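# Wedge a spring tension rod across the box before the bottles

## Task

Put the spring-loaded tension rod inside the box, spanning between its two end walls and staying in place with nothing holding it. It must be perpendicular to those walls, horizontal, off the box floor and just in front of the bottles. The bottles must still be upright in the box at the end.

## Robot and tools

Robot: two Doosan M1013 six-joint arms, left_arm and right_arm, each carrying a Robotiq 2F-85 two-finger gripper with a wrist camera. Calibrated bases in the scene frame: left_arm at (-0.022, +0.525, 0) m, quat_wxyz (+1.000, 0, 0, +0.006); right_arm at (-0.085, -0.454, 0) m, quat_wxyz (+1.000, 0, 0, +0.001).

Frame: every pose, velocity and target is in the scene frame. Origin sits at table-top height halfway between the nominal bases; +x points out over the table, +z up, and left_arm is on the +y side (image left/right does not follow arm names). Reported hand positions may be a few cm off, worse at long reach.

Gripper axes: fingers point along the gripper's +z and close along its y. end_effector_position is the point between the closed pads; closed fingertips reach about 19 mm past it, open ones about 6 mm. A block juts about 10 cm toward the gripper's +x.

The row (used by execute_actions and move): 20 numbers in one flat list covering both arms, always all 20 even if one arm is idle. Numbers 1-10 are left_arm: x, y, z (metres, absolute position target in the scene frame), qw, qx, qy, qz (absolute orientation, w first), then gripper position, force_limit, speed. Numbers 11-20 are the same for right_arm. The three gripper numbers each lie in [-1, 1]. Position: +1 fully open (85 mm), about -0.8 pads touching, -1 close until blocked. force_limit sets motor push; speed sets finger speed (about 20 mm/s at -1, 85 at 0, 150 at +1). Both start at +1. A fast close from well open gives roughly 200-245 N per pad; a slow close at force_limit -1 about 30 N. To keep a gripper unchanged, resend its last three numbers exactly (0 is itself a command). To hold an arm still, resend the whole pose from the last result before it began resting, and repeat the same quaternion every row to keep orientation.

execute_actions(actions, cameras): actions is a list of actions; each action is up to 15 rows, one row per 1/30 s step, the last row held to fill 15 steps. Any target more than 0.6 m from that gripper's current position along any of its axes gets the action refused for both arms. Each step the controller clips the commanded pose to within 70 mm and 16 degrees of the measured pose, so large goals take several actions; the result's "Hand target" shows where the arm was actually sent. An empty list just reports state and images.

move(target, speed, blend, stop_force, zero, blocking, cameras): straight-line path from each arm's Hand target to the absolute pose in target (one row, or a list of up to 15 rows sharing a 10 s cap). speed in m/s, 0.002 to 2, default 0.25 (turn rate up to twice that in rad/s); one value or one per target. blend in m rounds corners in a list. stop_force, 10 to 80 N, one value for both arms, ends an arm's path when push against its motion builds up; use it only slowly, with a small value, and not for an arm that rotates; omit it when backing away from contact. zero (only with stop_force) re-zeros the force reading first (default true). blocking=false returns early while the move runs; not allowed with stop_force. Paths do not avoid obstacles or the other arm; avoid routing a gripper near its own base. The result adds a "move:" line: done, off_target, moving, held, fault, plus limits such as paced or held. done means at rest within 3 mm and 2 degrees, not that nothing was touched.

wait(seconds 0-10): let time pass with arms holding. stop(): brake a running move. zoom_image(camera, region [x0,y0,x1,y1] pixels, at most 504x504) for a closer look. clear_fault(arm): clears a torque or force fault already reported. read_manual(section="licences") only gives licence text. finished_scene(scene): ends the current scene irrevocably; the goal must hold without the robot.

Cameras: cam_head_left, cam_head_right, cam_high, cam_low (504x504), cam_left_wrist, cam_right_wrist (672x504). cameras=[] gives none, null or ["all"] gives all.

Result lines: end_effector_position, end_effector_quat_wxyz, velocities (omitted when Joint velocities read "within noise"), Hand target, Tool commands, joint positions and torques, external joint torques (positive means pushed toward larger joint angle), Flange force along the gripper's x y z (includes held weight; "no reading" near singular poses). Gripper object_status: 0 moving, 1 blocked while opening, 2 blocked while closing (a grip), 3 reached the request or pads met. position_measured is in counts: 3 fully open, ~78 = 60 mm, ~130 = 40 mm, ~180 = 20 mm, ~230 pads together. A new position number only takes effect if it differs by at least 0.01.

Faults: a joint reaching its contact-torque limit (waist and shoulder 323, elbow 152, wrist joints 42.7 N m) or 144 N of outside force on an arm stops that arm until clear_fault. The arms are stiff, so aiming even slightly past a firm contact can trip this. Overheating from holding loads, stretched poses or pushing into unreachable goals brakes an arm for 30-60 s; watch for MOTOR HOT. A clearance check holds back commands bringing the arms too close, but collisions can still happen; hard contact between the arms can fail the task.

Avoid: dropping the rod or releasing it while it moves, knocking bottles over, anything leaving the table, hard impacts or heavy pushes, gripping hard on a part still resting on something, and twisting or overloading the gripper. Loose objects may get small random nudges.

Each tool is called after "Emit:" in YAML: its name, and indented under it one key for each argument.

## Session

Emit:
execute_actions:
  actions: []

Scene clock: 0.00 s.
left_arm: end_effector_position=(+0.3212, +0.6853, +0.3358) position_measured=3 object_status=3 end_effector_quat_wxyz=(+0.633, +0.275, -0.710, -0.140) | right_arm: end_effector_position=(+0.4062, +0.4736, +0.2232) position_measured=3 object_status=3 end_effector_quat_wxyz=(-0.434, +0.390, +0.795, +0.165)
Joint positions: left_arm=[0.25 0.363 1.885 0.147 2.298 -0.472] | right_arm=[0.821 0.85 1.038 1.003 1.336 1.438]
Joint velocities: within noise
Joint torques (N m): no reading
External joint torques (N m): no reading
Flange force (N): no reading
Hand target: left_arm +0.3212, +0.6853, +0.3358; +0.633, +0.275, -0.710, -0.140 | right_arm +0.4062, +0.4736, +0.2232; -0.434, +0.390, +0.795, +0.165
Tool commands: left_gripper/position=+1.0 left_gripper/force_limit=+1.0 left_gripper/speed=+1.0 right_gripper/position=+1.0 right_gripper/force_limit=+1.0 right_gripper/speed=+1.0

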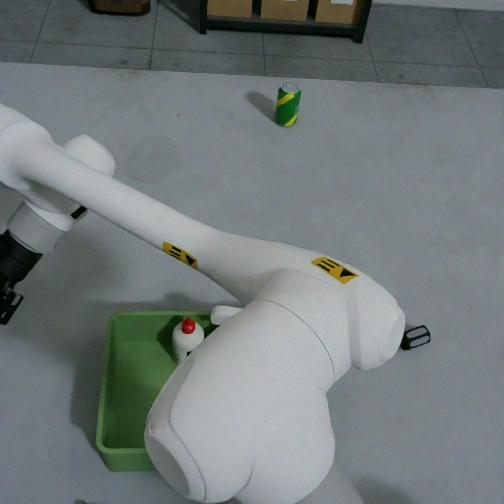

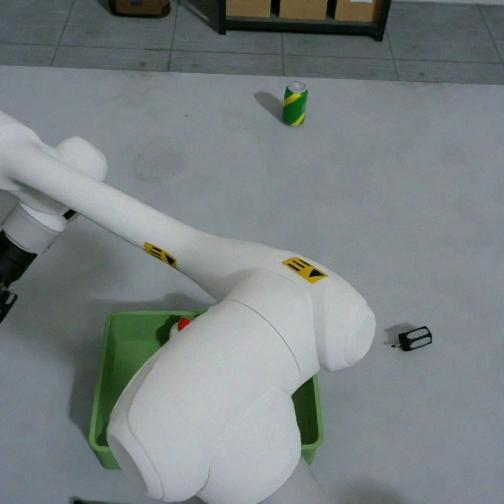

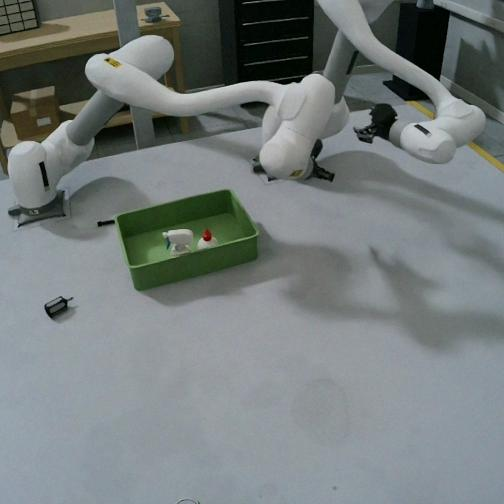

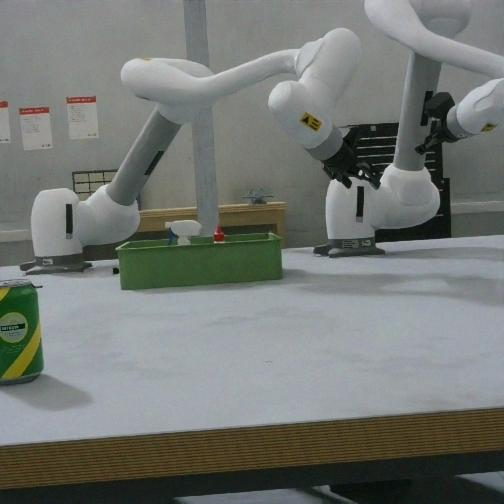

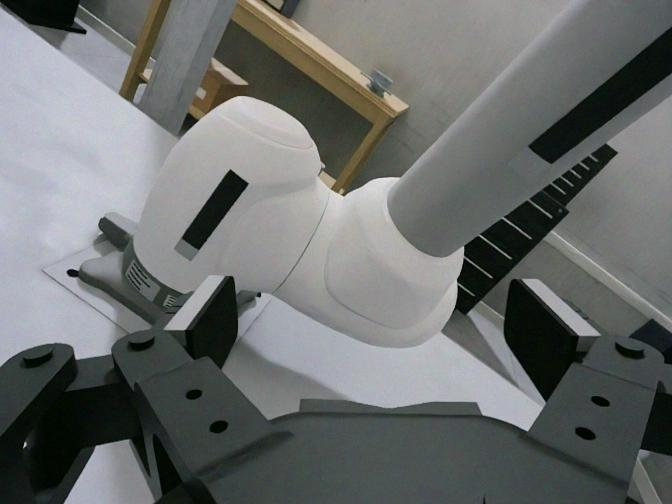

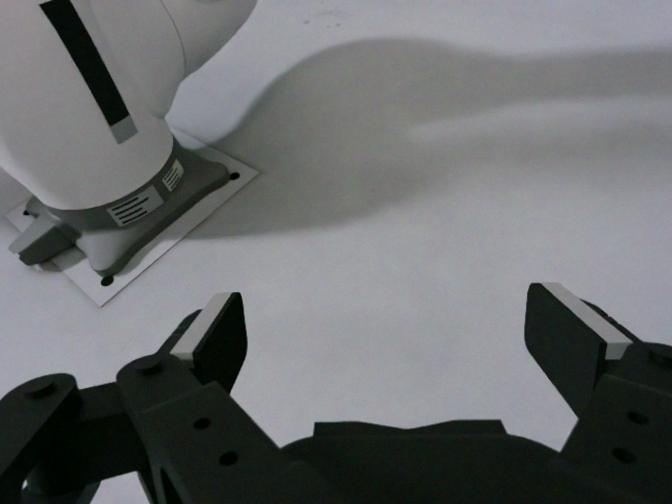

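Emit:
move:
  target:
    - [0.3212,0.6853,0.3358,0.633,0.275,-0.710,-0.140,1,-0.5,-0.5,0.5,0.2,0.45,-0.434,0.390,0.795,0.165,1,-0.5,-0.5]
    - [0.3212,0.6853,0.3358,0.633,0.275,-0.710,-0.140,1,-0.5,-0.5,0.4,-0.05,0.45,0,0.7071,-0.7071,0,1,-0.5,-0.5]
    - [0.3212,0.6853,0.3358,0.633,0.275,-0.710,-0.140,1,-0.5,-0.5,0.12,-0.2,0.35,0,0.7071,-0.7071,0,1,-0.5,-0.5]
  speed: 0.3
  blend: [0.05,0.05,0]

Scene clock: 16.30 s.
left_arm: end_effector_position=(+0.3212, +0.6853, +0.3358) position_measured=3 object_status=3 end_effector_quat_wxyz=(+0.633, +0.275, -0.710, -0.140) | right_arm: end_effector_position=(+0.1200, -0.2000, +0.3500) position_measured=3 object_status=3 end_effector_quat_wxyz=(+0.000, +0.707, -0.707, +0.000)
Joint positions: left_arm=[0.25 0.363 1.885 0.147 2.298 -0.471] | right_arm=[0.784 -0.375 2.109 0 1.407 -0.785]
Joint velocities: within noise
Joint torques (N m): left_arm=[-1.31 -69.78 -27.68 4.13 3.26 -0.63] | right_arm=[-1.12 -5.31 -41.97 4.7 0.41 0.24]
External joint torques (N m): left_arm=[1.32 1.5 -3.45 -0.56 -0.53 0.67] | right_arm=[0.98 1.86 0.39 -0.53 -0.37 -0.24]
Flange force (N): left_arm=[-3.0 2.1 -8.1] | right_arm=[-4.2 -0.5 1.9]
Hand target: left_arm +0.3212, +0.6853, +0.3358; +0.633, +0.275, -0.710, -0.140 | right_arm +0.1200, -0.2000, +0.3500; +0.000, +0.707, -0.707, +0.000
Off the commanded pose: left_arm 0.000 m, 0 deg | right_arm 0.000 m, 0 deg.
move: done; blend cut to 0 m at target 1

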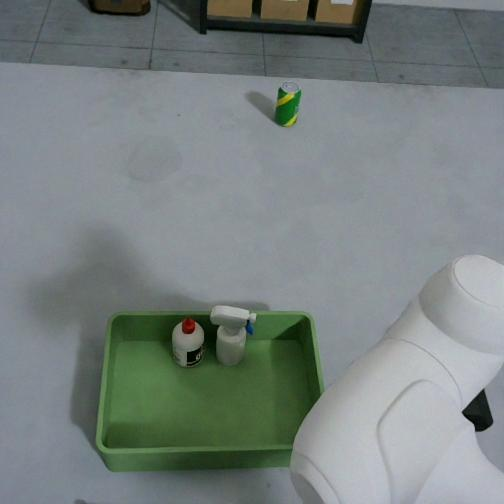

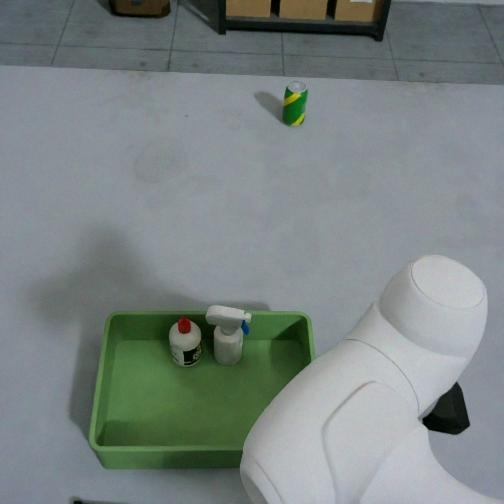

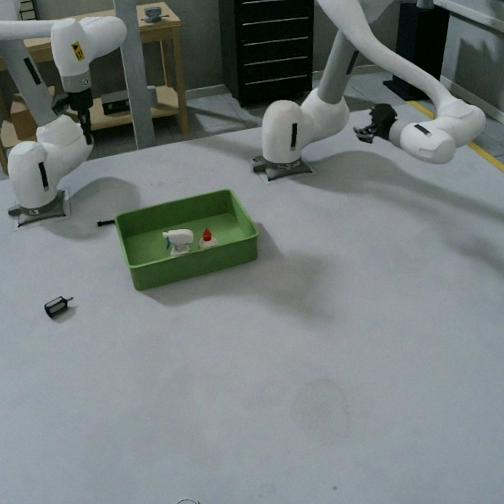

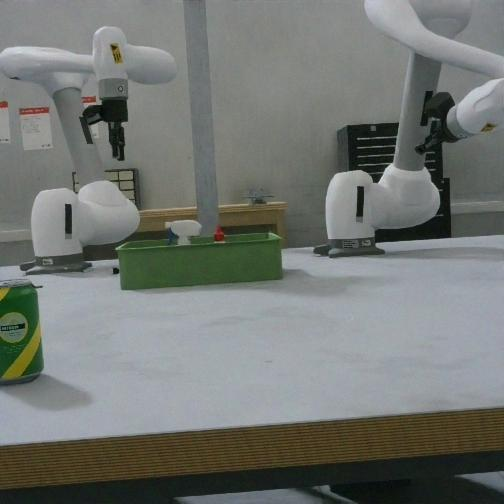

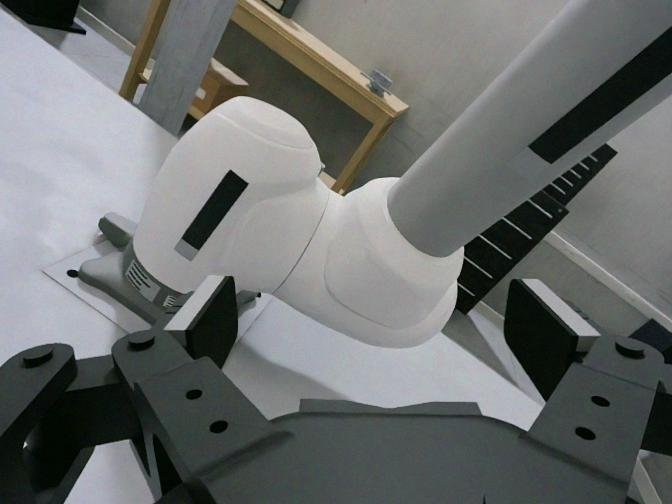

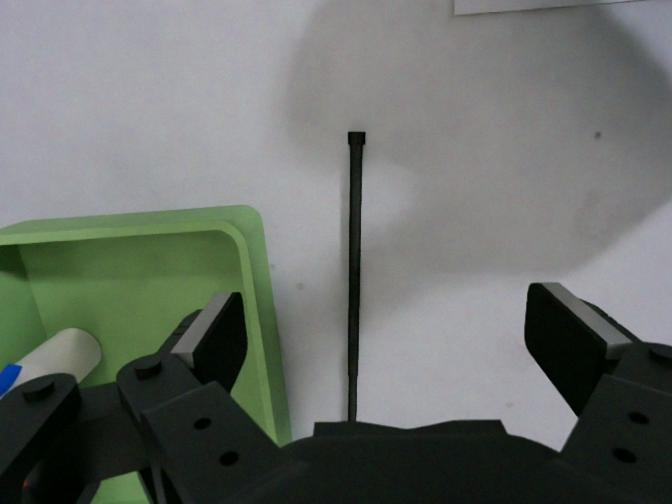

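Emit:
move:
  target:
    - [0.32,0.5,0.42,0,0.7242,0.6896,0,0,-0.5,-0.5,0.12,-0.2,0.35,0,0.7071,-0.7071,0,0,-0.5,-0.5]
    - [0.14,0.23,0.30,0,0.7242,0.6896,0,0,-0.5,-0.5,0.12,-0.2,0.35,0,0.7071,-0.7071,0,0,-0.5,-0.5]
  speed: 0.3
  blend: [0.05,0]

Scene clock: 37.27 s.
left_arm: end_effector_position=(+0.1400, +0.2300, +0.3000) position_measured=129 object_status=3 end_effector_quat_wxyz=(+0.000, +0.724, +0.690, +0.000) | right_arm: end_effector_position=(+0.1200, -0.2000, +0.3500) position_measured=129 object_status=3 end_effector_quat_wxyz=(+0.000, +0.707, -0.707, +0.000)
Joint positions: left_arm=[-1.185 -0.336 2.177 0 1.3 0.448] | right_arm=[0.784 -0.375 2.109 0 1.407 -0.785]
Joint velocities: within noise
Joint torques (N m): left_arm=[-1.61 -7.45 -36.34 4.82 0.57 -0.69] | right_arm=[-0.8 -5.38 -41.77 4.38 0.39 0.3]
External joint torques (N m): left_arm=[1.77 0.72 -5.07 -0.56 -0.5 0.69] | right_arm=[0.78 1.8 0.22 -0.2 -0.34 -0.3]
Flange force (N): left_arm=[-3.4 10.7 -6.3] | right_arm=[-3.7 -1.1 1.6]
Hand target: left_arm +0.1400, +0.2300, +0.3000; +0.000, +0.724, +0.690, +0.000 | right_arm +0.1200, -0.2000, +0.3500; +0.000, +0.707, -0.707, +0.000
Off the commanded pose: left_arm 0.000 m, 0 deg | right_arm 0.000 m, 0 deg.
move: done; blend cut to 0 m at target 1

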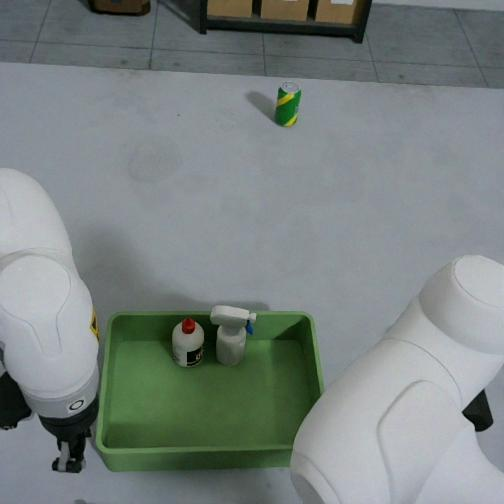

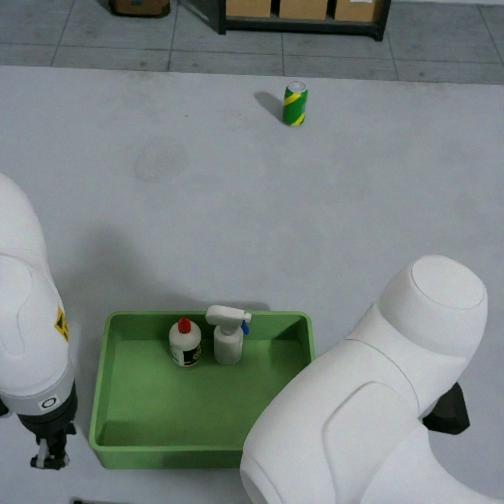

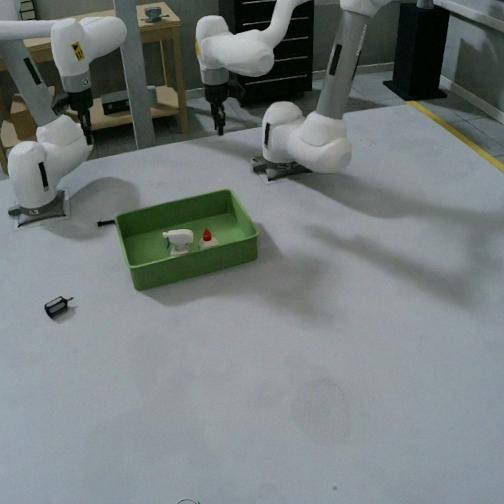

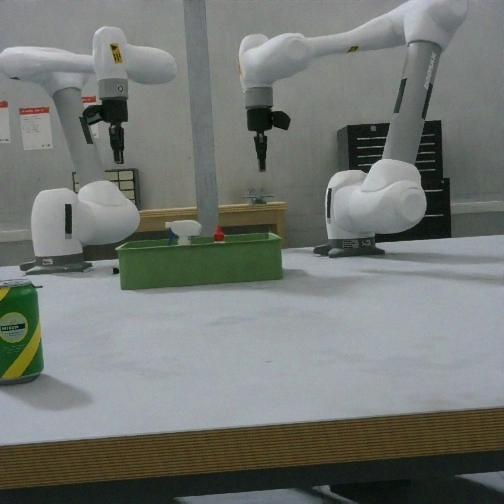

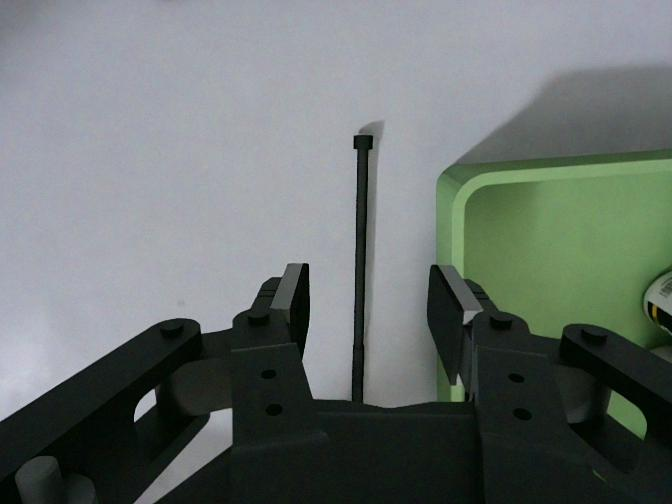

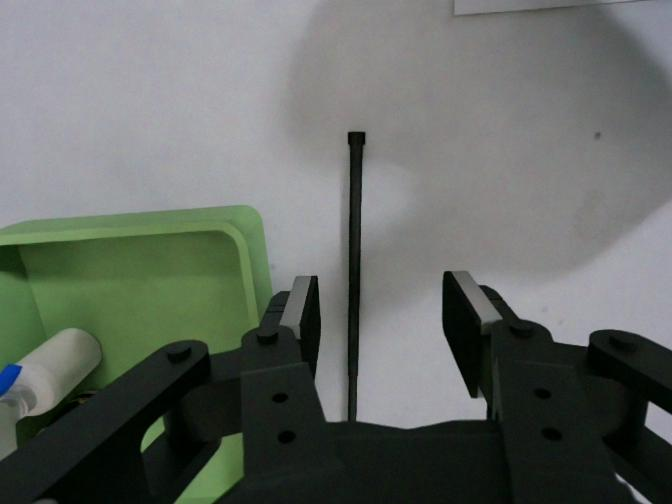

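Emit:
move:
  target:
    - [0.1555,0.208,0.10,0,0.7242,0.6896,0,-0.2,-0.5,-0.5,0.1115,-0.155,0.10,0,0.7071,-0.7071,0,-0.2,-0.5,-0.5]
    - [0.1555,0.208,0.045,0,0.7242,0.6896,0,-0.2,-0.5,-0.5,0.1115,-0.155,0.045,0,0.7071,-0.7071,0,-0.2,-0.5,-0.5]
  speed: [0.2,0.08]
  cameras: ["cam_left_wrist","cam_right_wrist"]

Scene clock: 57.90 s.
left_arm: end_effector_position=(+0.1555, +0.2080, +0.0450) position_measured=154 object_status=3 end_effector_quat_wxyz=(+0.000, +0.724, +0.690, +0.000) | right_arm: end_effector_position=(+0.1115, -0.1550, +0.0450) position_measured=154 object_status=3 end_effector_quat_wxyz=(+0.000, +0.707, -0.707, +0.000)
Joint positions: left_arm=[-1.169 0.024 2.45 0 0.668 0.464] | right_arm=[0.891 0.016 2.458 0 0.667 -0.678]
Joint velocities: within noise
Joint torques (N m): left_arm=[-0.96 -29.78 -23.94 3.47 0.14 -0.59] | right_arm=[-0.73 -28.76 -25.97 2.86 0.4 0.31]
External joint torques (N m): left_arm=[1.05 0.54 -2.61 -0.74 -0.07 0.59] | right_arm=[0.66 1.16 -0.17 -0.22 -0.36 -0.31]
Flange force (N): left_arm=[-2.3 6.8 -0.9] | right_arm=[-2.4 -0.4 3.2]
Hand target: left_arm +0.1555, +0.2080, +0.0450; +0.000, +0.724, +0.690, +0.000 | right_arm +0.1115, -0.1550, +0.0450; +0.000, +0.707, -0.707, +0.000
Off the commanded pose: left_arm 0.000 m, 0 deg | right_arm 0.000 m, 0 deg.
move: done
Images, in order (width x height): cam_left_wrist 672x504, cam_right_wrist 672x504.

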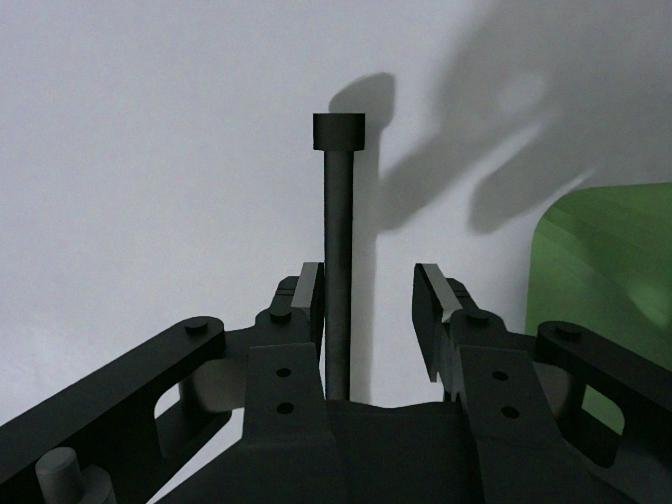

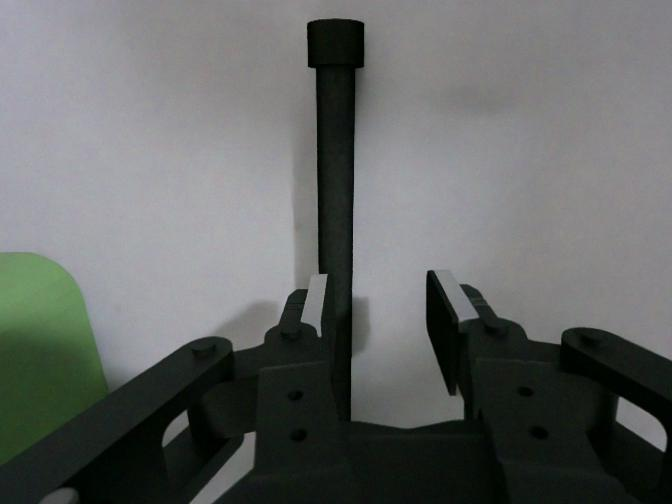

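Emit:
move:
  target:
    - [0.1455,0.208,0.05,0,0.7242,0.6896,0,-0.2,-0.5,-0.5,0.125,-0.155,0.05,0,0.7071,-0.7071,0,-0.2,-0.5,-0.5]
    - [0.1455,0.208,0.0235,0,0.7242,0.6896,0,-0.2,-0.5,-0.5,0.125,-0.155,0.0235,0,0.7071,-0.7071,0,-0.2,-0.5,-0.5]
  speed: 0.05
  cameras: ["cam_left_wrist","cam_right_wrist"]

Scene clock: 67.87 s.
left_arm: end_effector_position=(+0.1455, +0.2080, +0.0235) position_measured=154 object_status=3 end_effector_quat_wxyz=(+0.000, +0.724, +0.690, +0.000) | right_arm: end_effector_position=(+0.1250, -0.1550, +0.0235) position_measured=154 object_status=3 end_effector_quat_wxyz=(+0.000, +0.707, -0.707, +0.000)
Joint positions: left_arm=[-1.194 0.061 2.474 0 0.606 0.438] | right_arm=[0.862 0.072 2.462 0 0.607 -0.707]
Joint velocities: within noise
Joint torques (N m): left_arm=[-1.32 -31.86 -21.35 3.1 0.52 -0.68] | right_arm=[-0.76 -32.35 -23.85 2.56 0.34 0.27]
External joint torques (N m): left_arm=[1.44 0.51 -3.11 -0.59 -0.46 0.68] | right_arm=[0.75 0.99 -0.18 -0.14 -0.29 -0.27]
Flange force (N): left_arm=[-2.5 8.4 0.1] | right_arm=[-2.3 0.0 2.8]
Hand target: left_arm +0.1455, +0.2080, +0.0235; +0.000, +0.724, +0.690, +0.000 | right_arm +0.1250, -0.1550, +0.0235; +0.000, +0.707, -0.707, +0.000
Off the commanded pose: left_arm 0.000 m, 0 deg | right_arm 0.000 m, 0 deg.
move: done
Images, in order (width x height): cam_left_wrist 672x504, cam_right_wrist 672x504.

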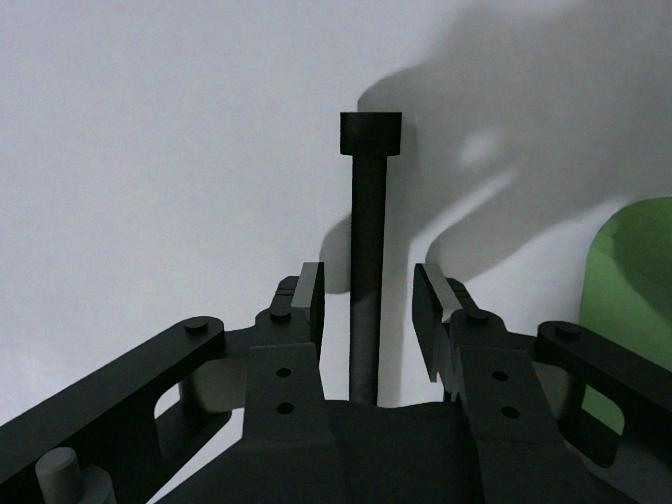

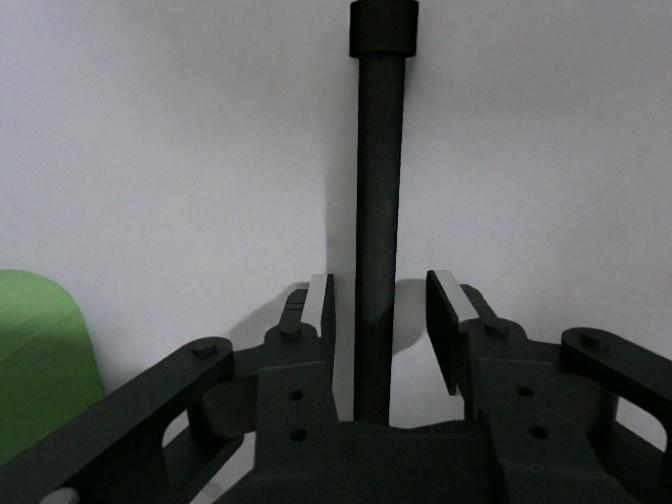

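Emit:
move:
  target:
    - [0.145,0.208,0.0235,0,0.7242,0.6896,0,-0.2,-1,-1,0.1265,-0.155,0.0235,0,0.7071,-0.7071,0,-0.2,-1,-1]
    - [0.145,0.208,0.0235,0,0.7242,0.6896,0,-1,-0.5,-1,0.1265,-0.155,0.0235,0,0.7071,-0.7071,0,-1,-0.5,-1]
  speed: 0.03
  cameras: []

Emit:
move:
  target:
    - [0.145,0.208,0.28,0,0.7242,0.6896,0,-1,-0.5,-1,0.1265,-0.155,0.28,0,0.7071,-0.7071,0,-1,-0.5,-1]
    - [0.145,0.208,0.28,0,0.7242,0.6896,0,-0.98,1,-1,0.1265,-0.155,0.28,0,0.7071,-0.7071,0,-0.98,1,-1]
    - [0.355,0.208,0.28,0,0.7242,0.6896,0,-0.98,1,-1,0.3365,-0.155,0.28,0,0.7071,-0.7071,0,-0.98,1,-1]
  speed: 0.12

Emit:
zoom_image:
  camera: "cam_head_left"
  region: [80, 290, 340, 490]

Scene clock: 83.57 s.
left_arm: end_effector_position=(+0.1450, +0.2080, +0.0235) position_measured=206 object_status=0 end_effector_quat_wxyz=(+0.000, +0.724, +0.690, +0.000) | right_arm: end_effector_position=(+0.1265, -0.1550, +0.0235) position_measured=200 object_status=2 end_effector_quat_wxyz=(+0.000, +0.707, -0.707, +0.000)
Joint positions: left_arm=[-1.196 0.061 2.475 0 0.606 0.437] | right_arm=[0.859 0.073 2.461 0 0.608 -0.71]
Joint velocities: within noise
Joint torques (N m): left_arm=[-0.69 -31.17 -21.04 3.32 0.33 -0.74] | right_arm=[0.88 -32.27 -22.54 2.54 0.71 -0.21]
External joint torques (N m): left_arm=[0.77 0.25 -3.37 -0.81 -0.26 0.74] | right_arm=[-0.98 0.78 -1.62 -0.11 -0.67 0.21]
Flange force (N): left_arm=[-3.3 6.9 -1.2] | right_arm=[-1.7 -3.7 2.4]
Hand target: left_arm +0.1450, +0.2080, +0.0235; +0.000, +0.724, +0.690, +0.000 | right_arm +0.1265, -0.1550, +0.0235; +0.000, +0.707, -0.707, +0.000
Off the commanded pose: left_arm 0.000 m, 0 deg | right_arm 0.000 m, 0 deg.
move: done
No camera images: "cameras" was empty.

Scene clock: 88.57 s.
left_arm: end_effector_position=(+0.3550, +0.2080, +0.2800) position_measured=210 object_status=2 end_effector_quat_wxyz=(+0.000, +0.724, +0.690, +0.000) | right_arm: end_effector_position=(+0.3365, -0.1550, +0.2800) position_measured=204 object_status=2 end_effector_quat_wxyz=(+0.000, +0.707, -0.707, +0.000)
Joint positions: left_arm=[-0.782 -0.048 1.991 0 1.198 0.851] | right_arm=[0.548 -0.008 1.953 0 1.197 -1.021]
Joint velocities: within noise
Joint torques (N m): left_arm=[-4.15 -35.2 -40.3 3.17 -2.08 -0.65] | right_arm=[4.92 -38.8 -41.12 6.45 -0.64 -0.72]
External joint torques (N m): left_arm=[4.11 0.46 0.25 0.97 2.12 0.65] | right_arm=[-4.88 0.47 1.85 -2.51 0.66 0.72]
Flange force (N): left_arm=[7.2 6.5 -3.5] | right_arm=[8.2 -2.4 1.4]
Hand target: left_arm +0.3550, +0.2080, +0.2800; +0.000, +0.724, +0.690, +0.000 | right_arm +0.3365, -0.1550, +0.2800; +0.000, +0.707, -0.707, +0.000
Off the commanded pose: left_arm 0.000 m, 0 deg | right_arm 0.000 m, 0 deg.
move: done

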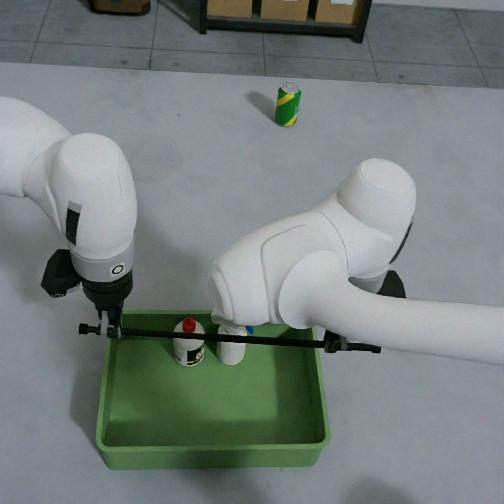

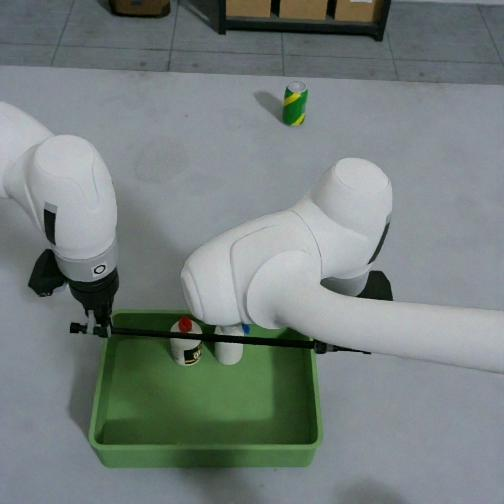

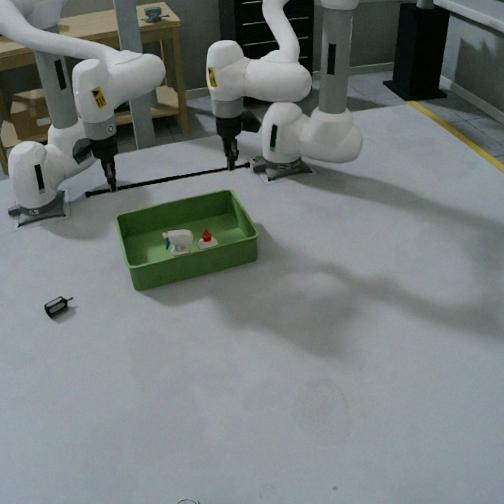

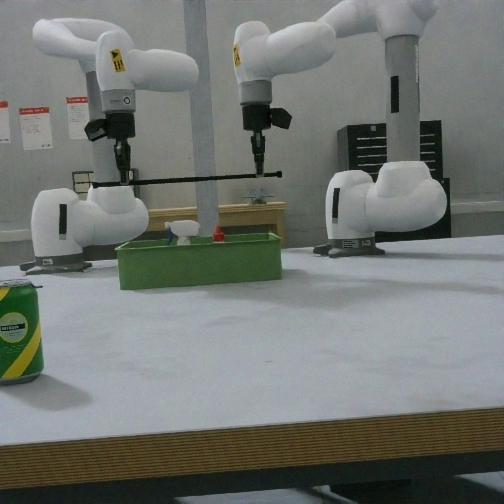

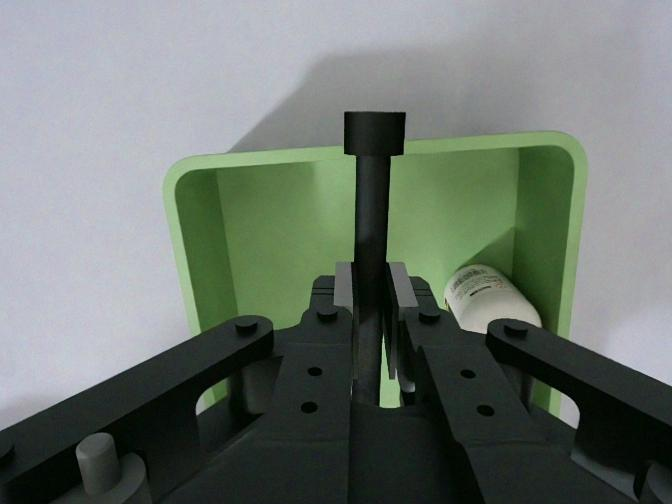

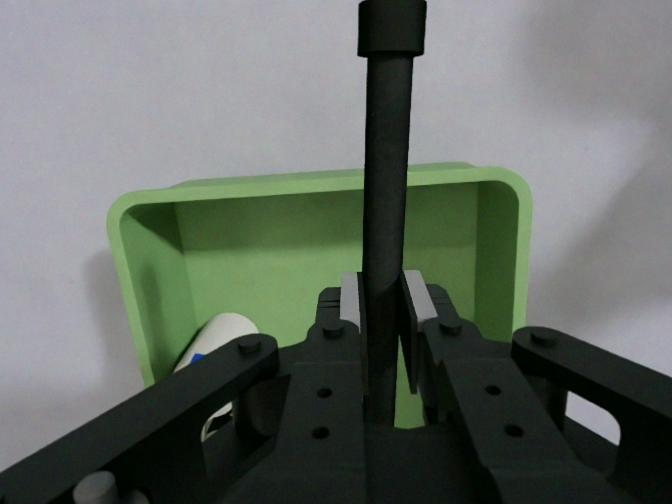

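Scaled by 1.938.

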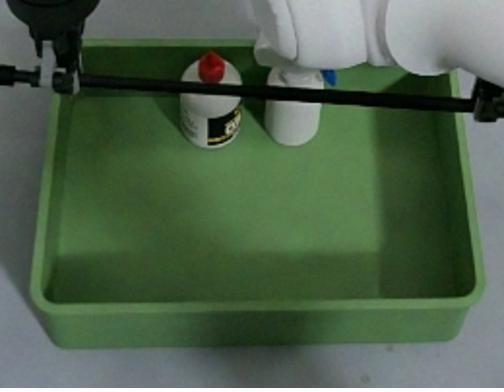

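Emit:
move:
  target:
    - [0.3408,0.2074,0.28,0,0.6965,0.7175,0,-0.98,1,-1,0.3507,-0.1544,0.28,0,0.7343,-0.6788,0,-0.98,1,-1]
    - [0.343,0.167,0.28,0,0.6965,0.7175,0,-0.98,1,-1,0.347,-0.09,0.28,0,0.7343,-0.6788,0,-0.98,1,-1]
  speed: 0.03

Emit:
zoom_image:
  camera: "cam_head_left"
  region: [80, 290, 340, 490]

Scene clock: 116.90 s.
left_arm: end_effector_position=(+0.3430, +0.1670, +0.2800) position_measured=210 object_status=2 end_effector_quat_wxyz=(+0.000, +0.697, +0.718, +0.000) | right_arm: end_effector_position=(+0.3470, -0.0900, +0.2800) position_measured=204 object_status=2 end_effector_quat_wxyz=(+0.000, +0.734, -0.679, +0.000)
Joint positions: left_arm=[-0.856 -0.018 1.962 0 1.197 0.698] | right_arm=[0.637 0.069 1.873 0 1.2 -1.011]
Joint velocities: within noise
Joint torques (N m): left_arm=[-3.87 -37.55 -44.07 3.02 -4.47 -1.17] | right_arm=[10.07 -46.56 -41.84 8.54 -0.77 -1.02]
External joint torques (N m): left_arm=[3.72 -0.35 4.04 1.1 4.52 1.17] | right_arm=[-9.93 0.34 2.63 -4.6 0.8 1.02]
Flange force (N): left_arm=[11.3 2.4 -3.7] | right_arm=[15.6 -5.3 2.0]
Hand target: left_arm +0.3430, +0.1670, +0.2800; +0.000, +0.697, +0.718, +0.000 | right_arm +0.3470, -0.0900, +0.2800; +0.000, +0.734, -0.679, +0.000
Off the commanded pose: left_arm 0.000 m, 0 deg | right_arm 0.000 m, 0 deg.
move: done

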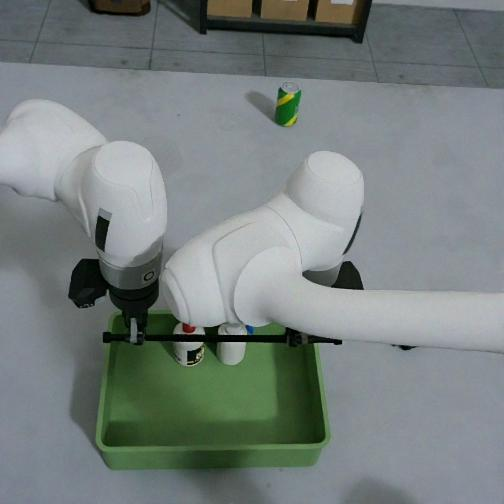

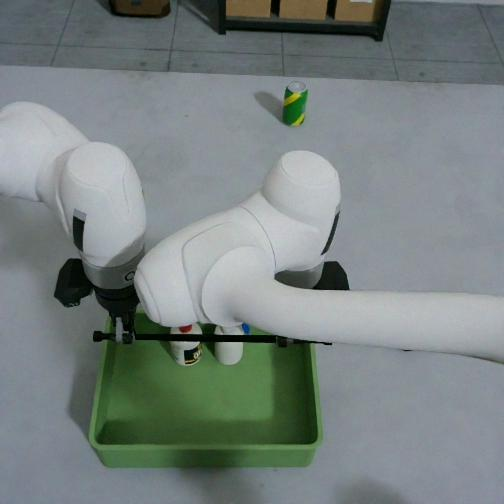

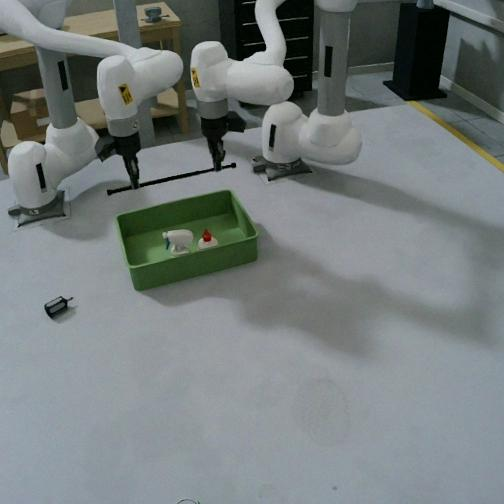

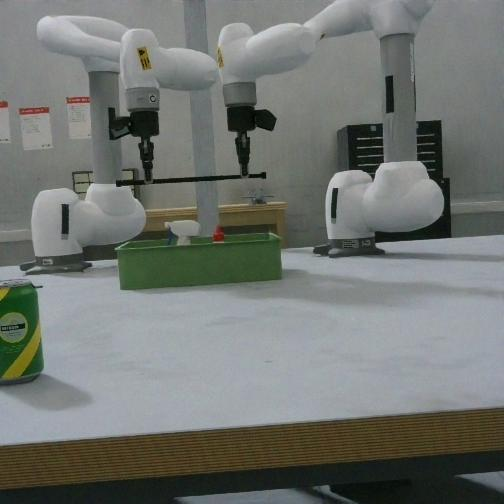

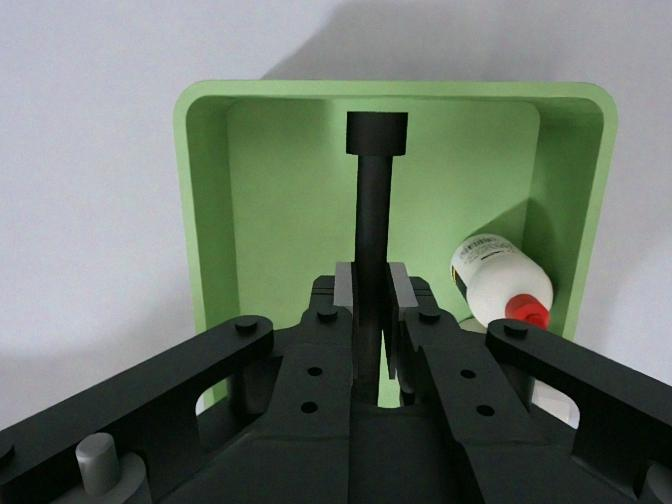

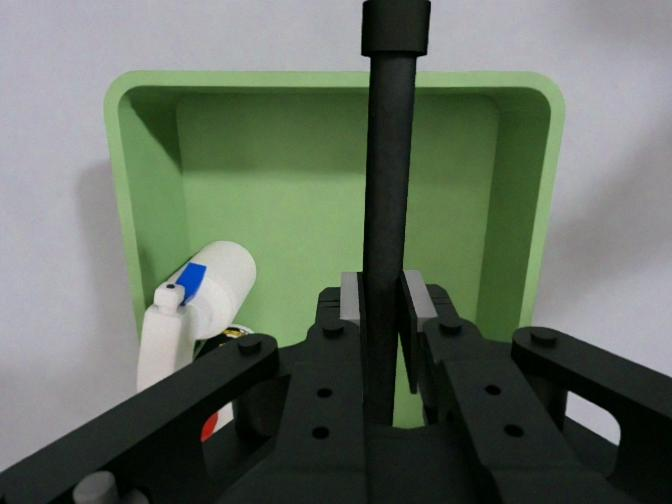

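Scaled by 1.938.

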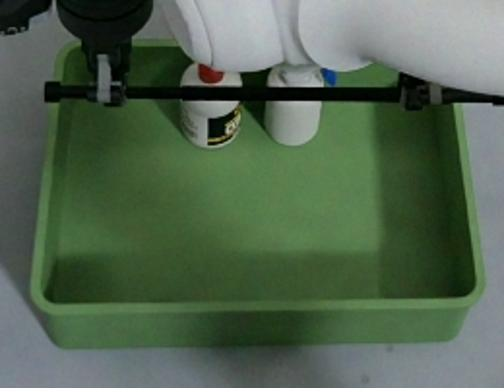

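Emit:
move:
  target: [0.343,0.167,0.165,0,0.6965,0.7175,0,-0.98,1,-1,0.3464,-0.08,0.165,0,0.7343,-0.6788,0,-0.98,1,-1]
  speed: 0.05

Emit:
zoom_image:
  camera: "cam_head_left"
  region: [80, 290, 340, 490]

Emit:
zoom_image:
  camera: "cam_high"
  region: [110, 160, 270, 290]

Scene clock: 131.00 s.
left_arm: end_effector_position=(+0.3430, +0.1670, +0.1650) position_measured=210 object_status=2 end_effector_quat_wxyz=(+0.000, +0.697, +0.718, +0.000) | right_arm: end_effector_position=(+0.3464, -0.0800, +0.1650) position_measured=204 object_status=2 end_effector_quat_wxyz=(+0.000, +0.734, -0.679, +0.000)
Joint positions: left_arm=[-0.856 0.08 2.095 0 0.967 0.698] | right_arm=[0.652 0.17 1.989 0 0.982 -0.996]
Joint velocities: within noise
Joint torques (N m): left_arm=[-3.76 -44.6 -42.01 2.62 -4.75 -1.21] | right_arm=[10.59 -52.88 -37.88 7.5 -0.78 -1.01]
External joint torques (N m): left_arm=[3.8 0.68 6.61 1.03 4.8 1.21] | right_arm=[-10.64 0.46 2.81 -3.99 0.81 1.01]
Flange force (N): left_arm=[13.1 1.0 -2.5] | right_arm=[16.6 -5.9 1.6]
Hand target: left_arm +0.3430, +0.1670, +0.1650; +0.000, +0.697, +0.718, +0.000 | right_arm +0.3464, -0.0800, +0.1650; +0.000, +0.734, -0.679, +0.000
Off the commanded pose: left_arm 0.000 m, 0 deg | right_arm 0.000 m, 0 deg.
move: done

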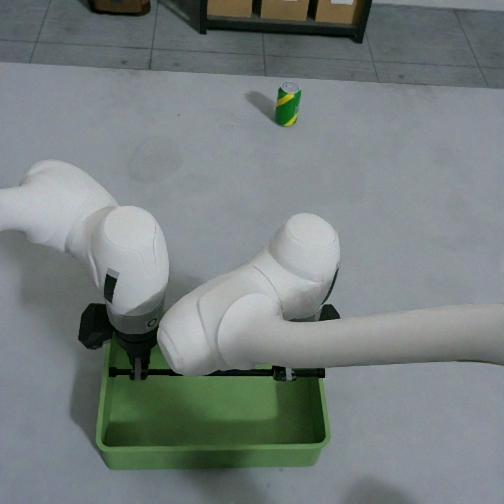

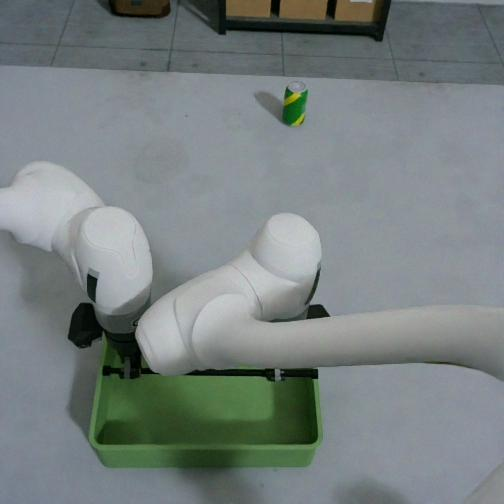

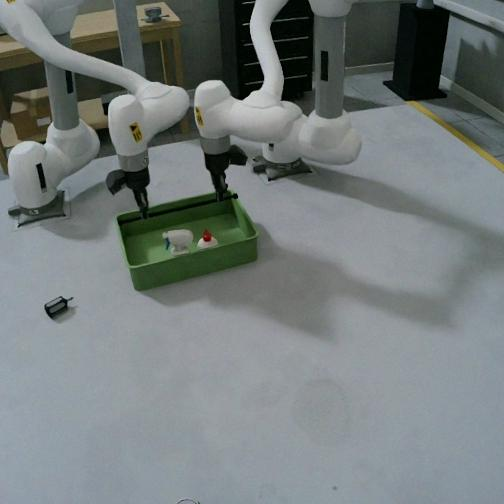

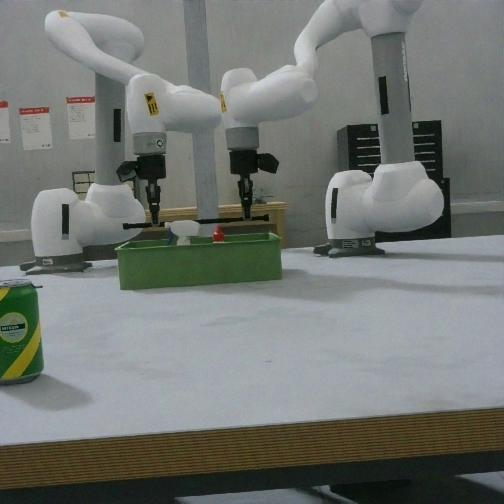

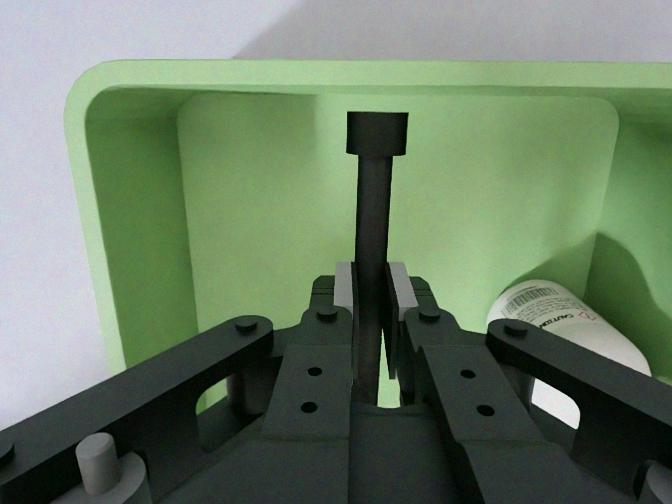

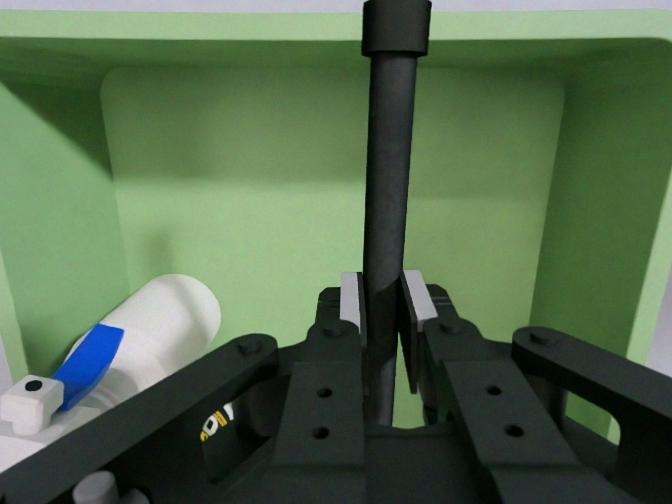

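Scaled by 1.938.

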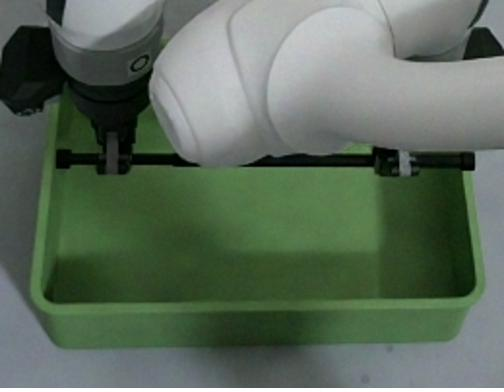

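Scaled by 3.150.

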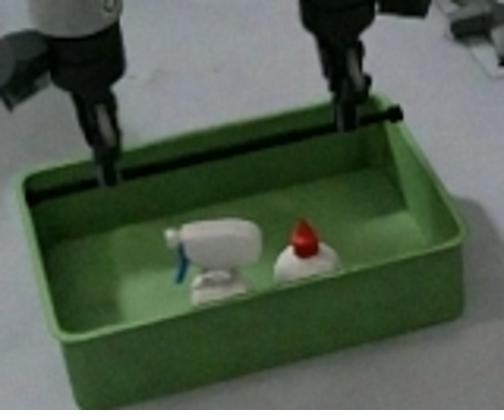

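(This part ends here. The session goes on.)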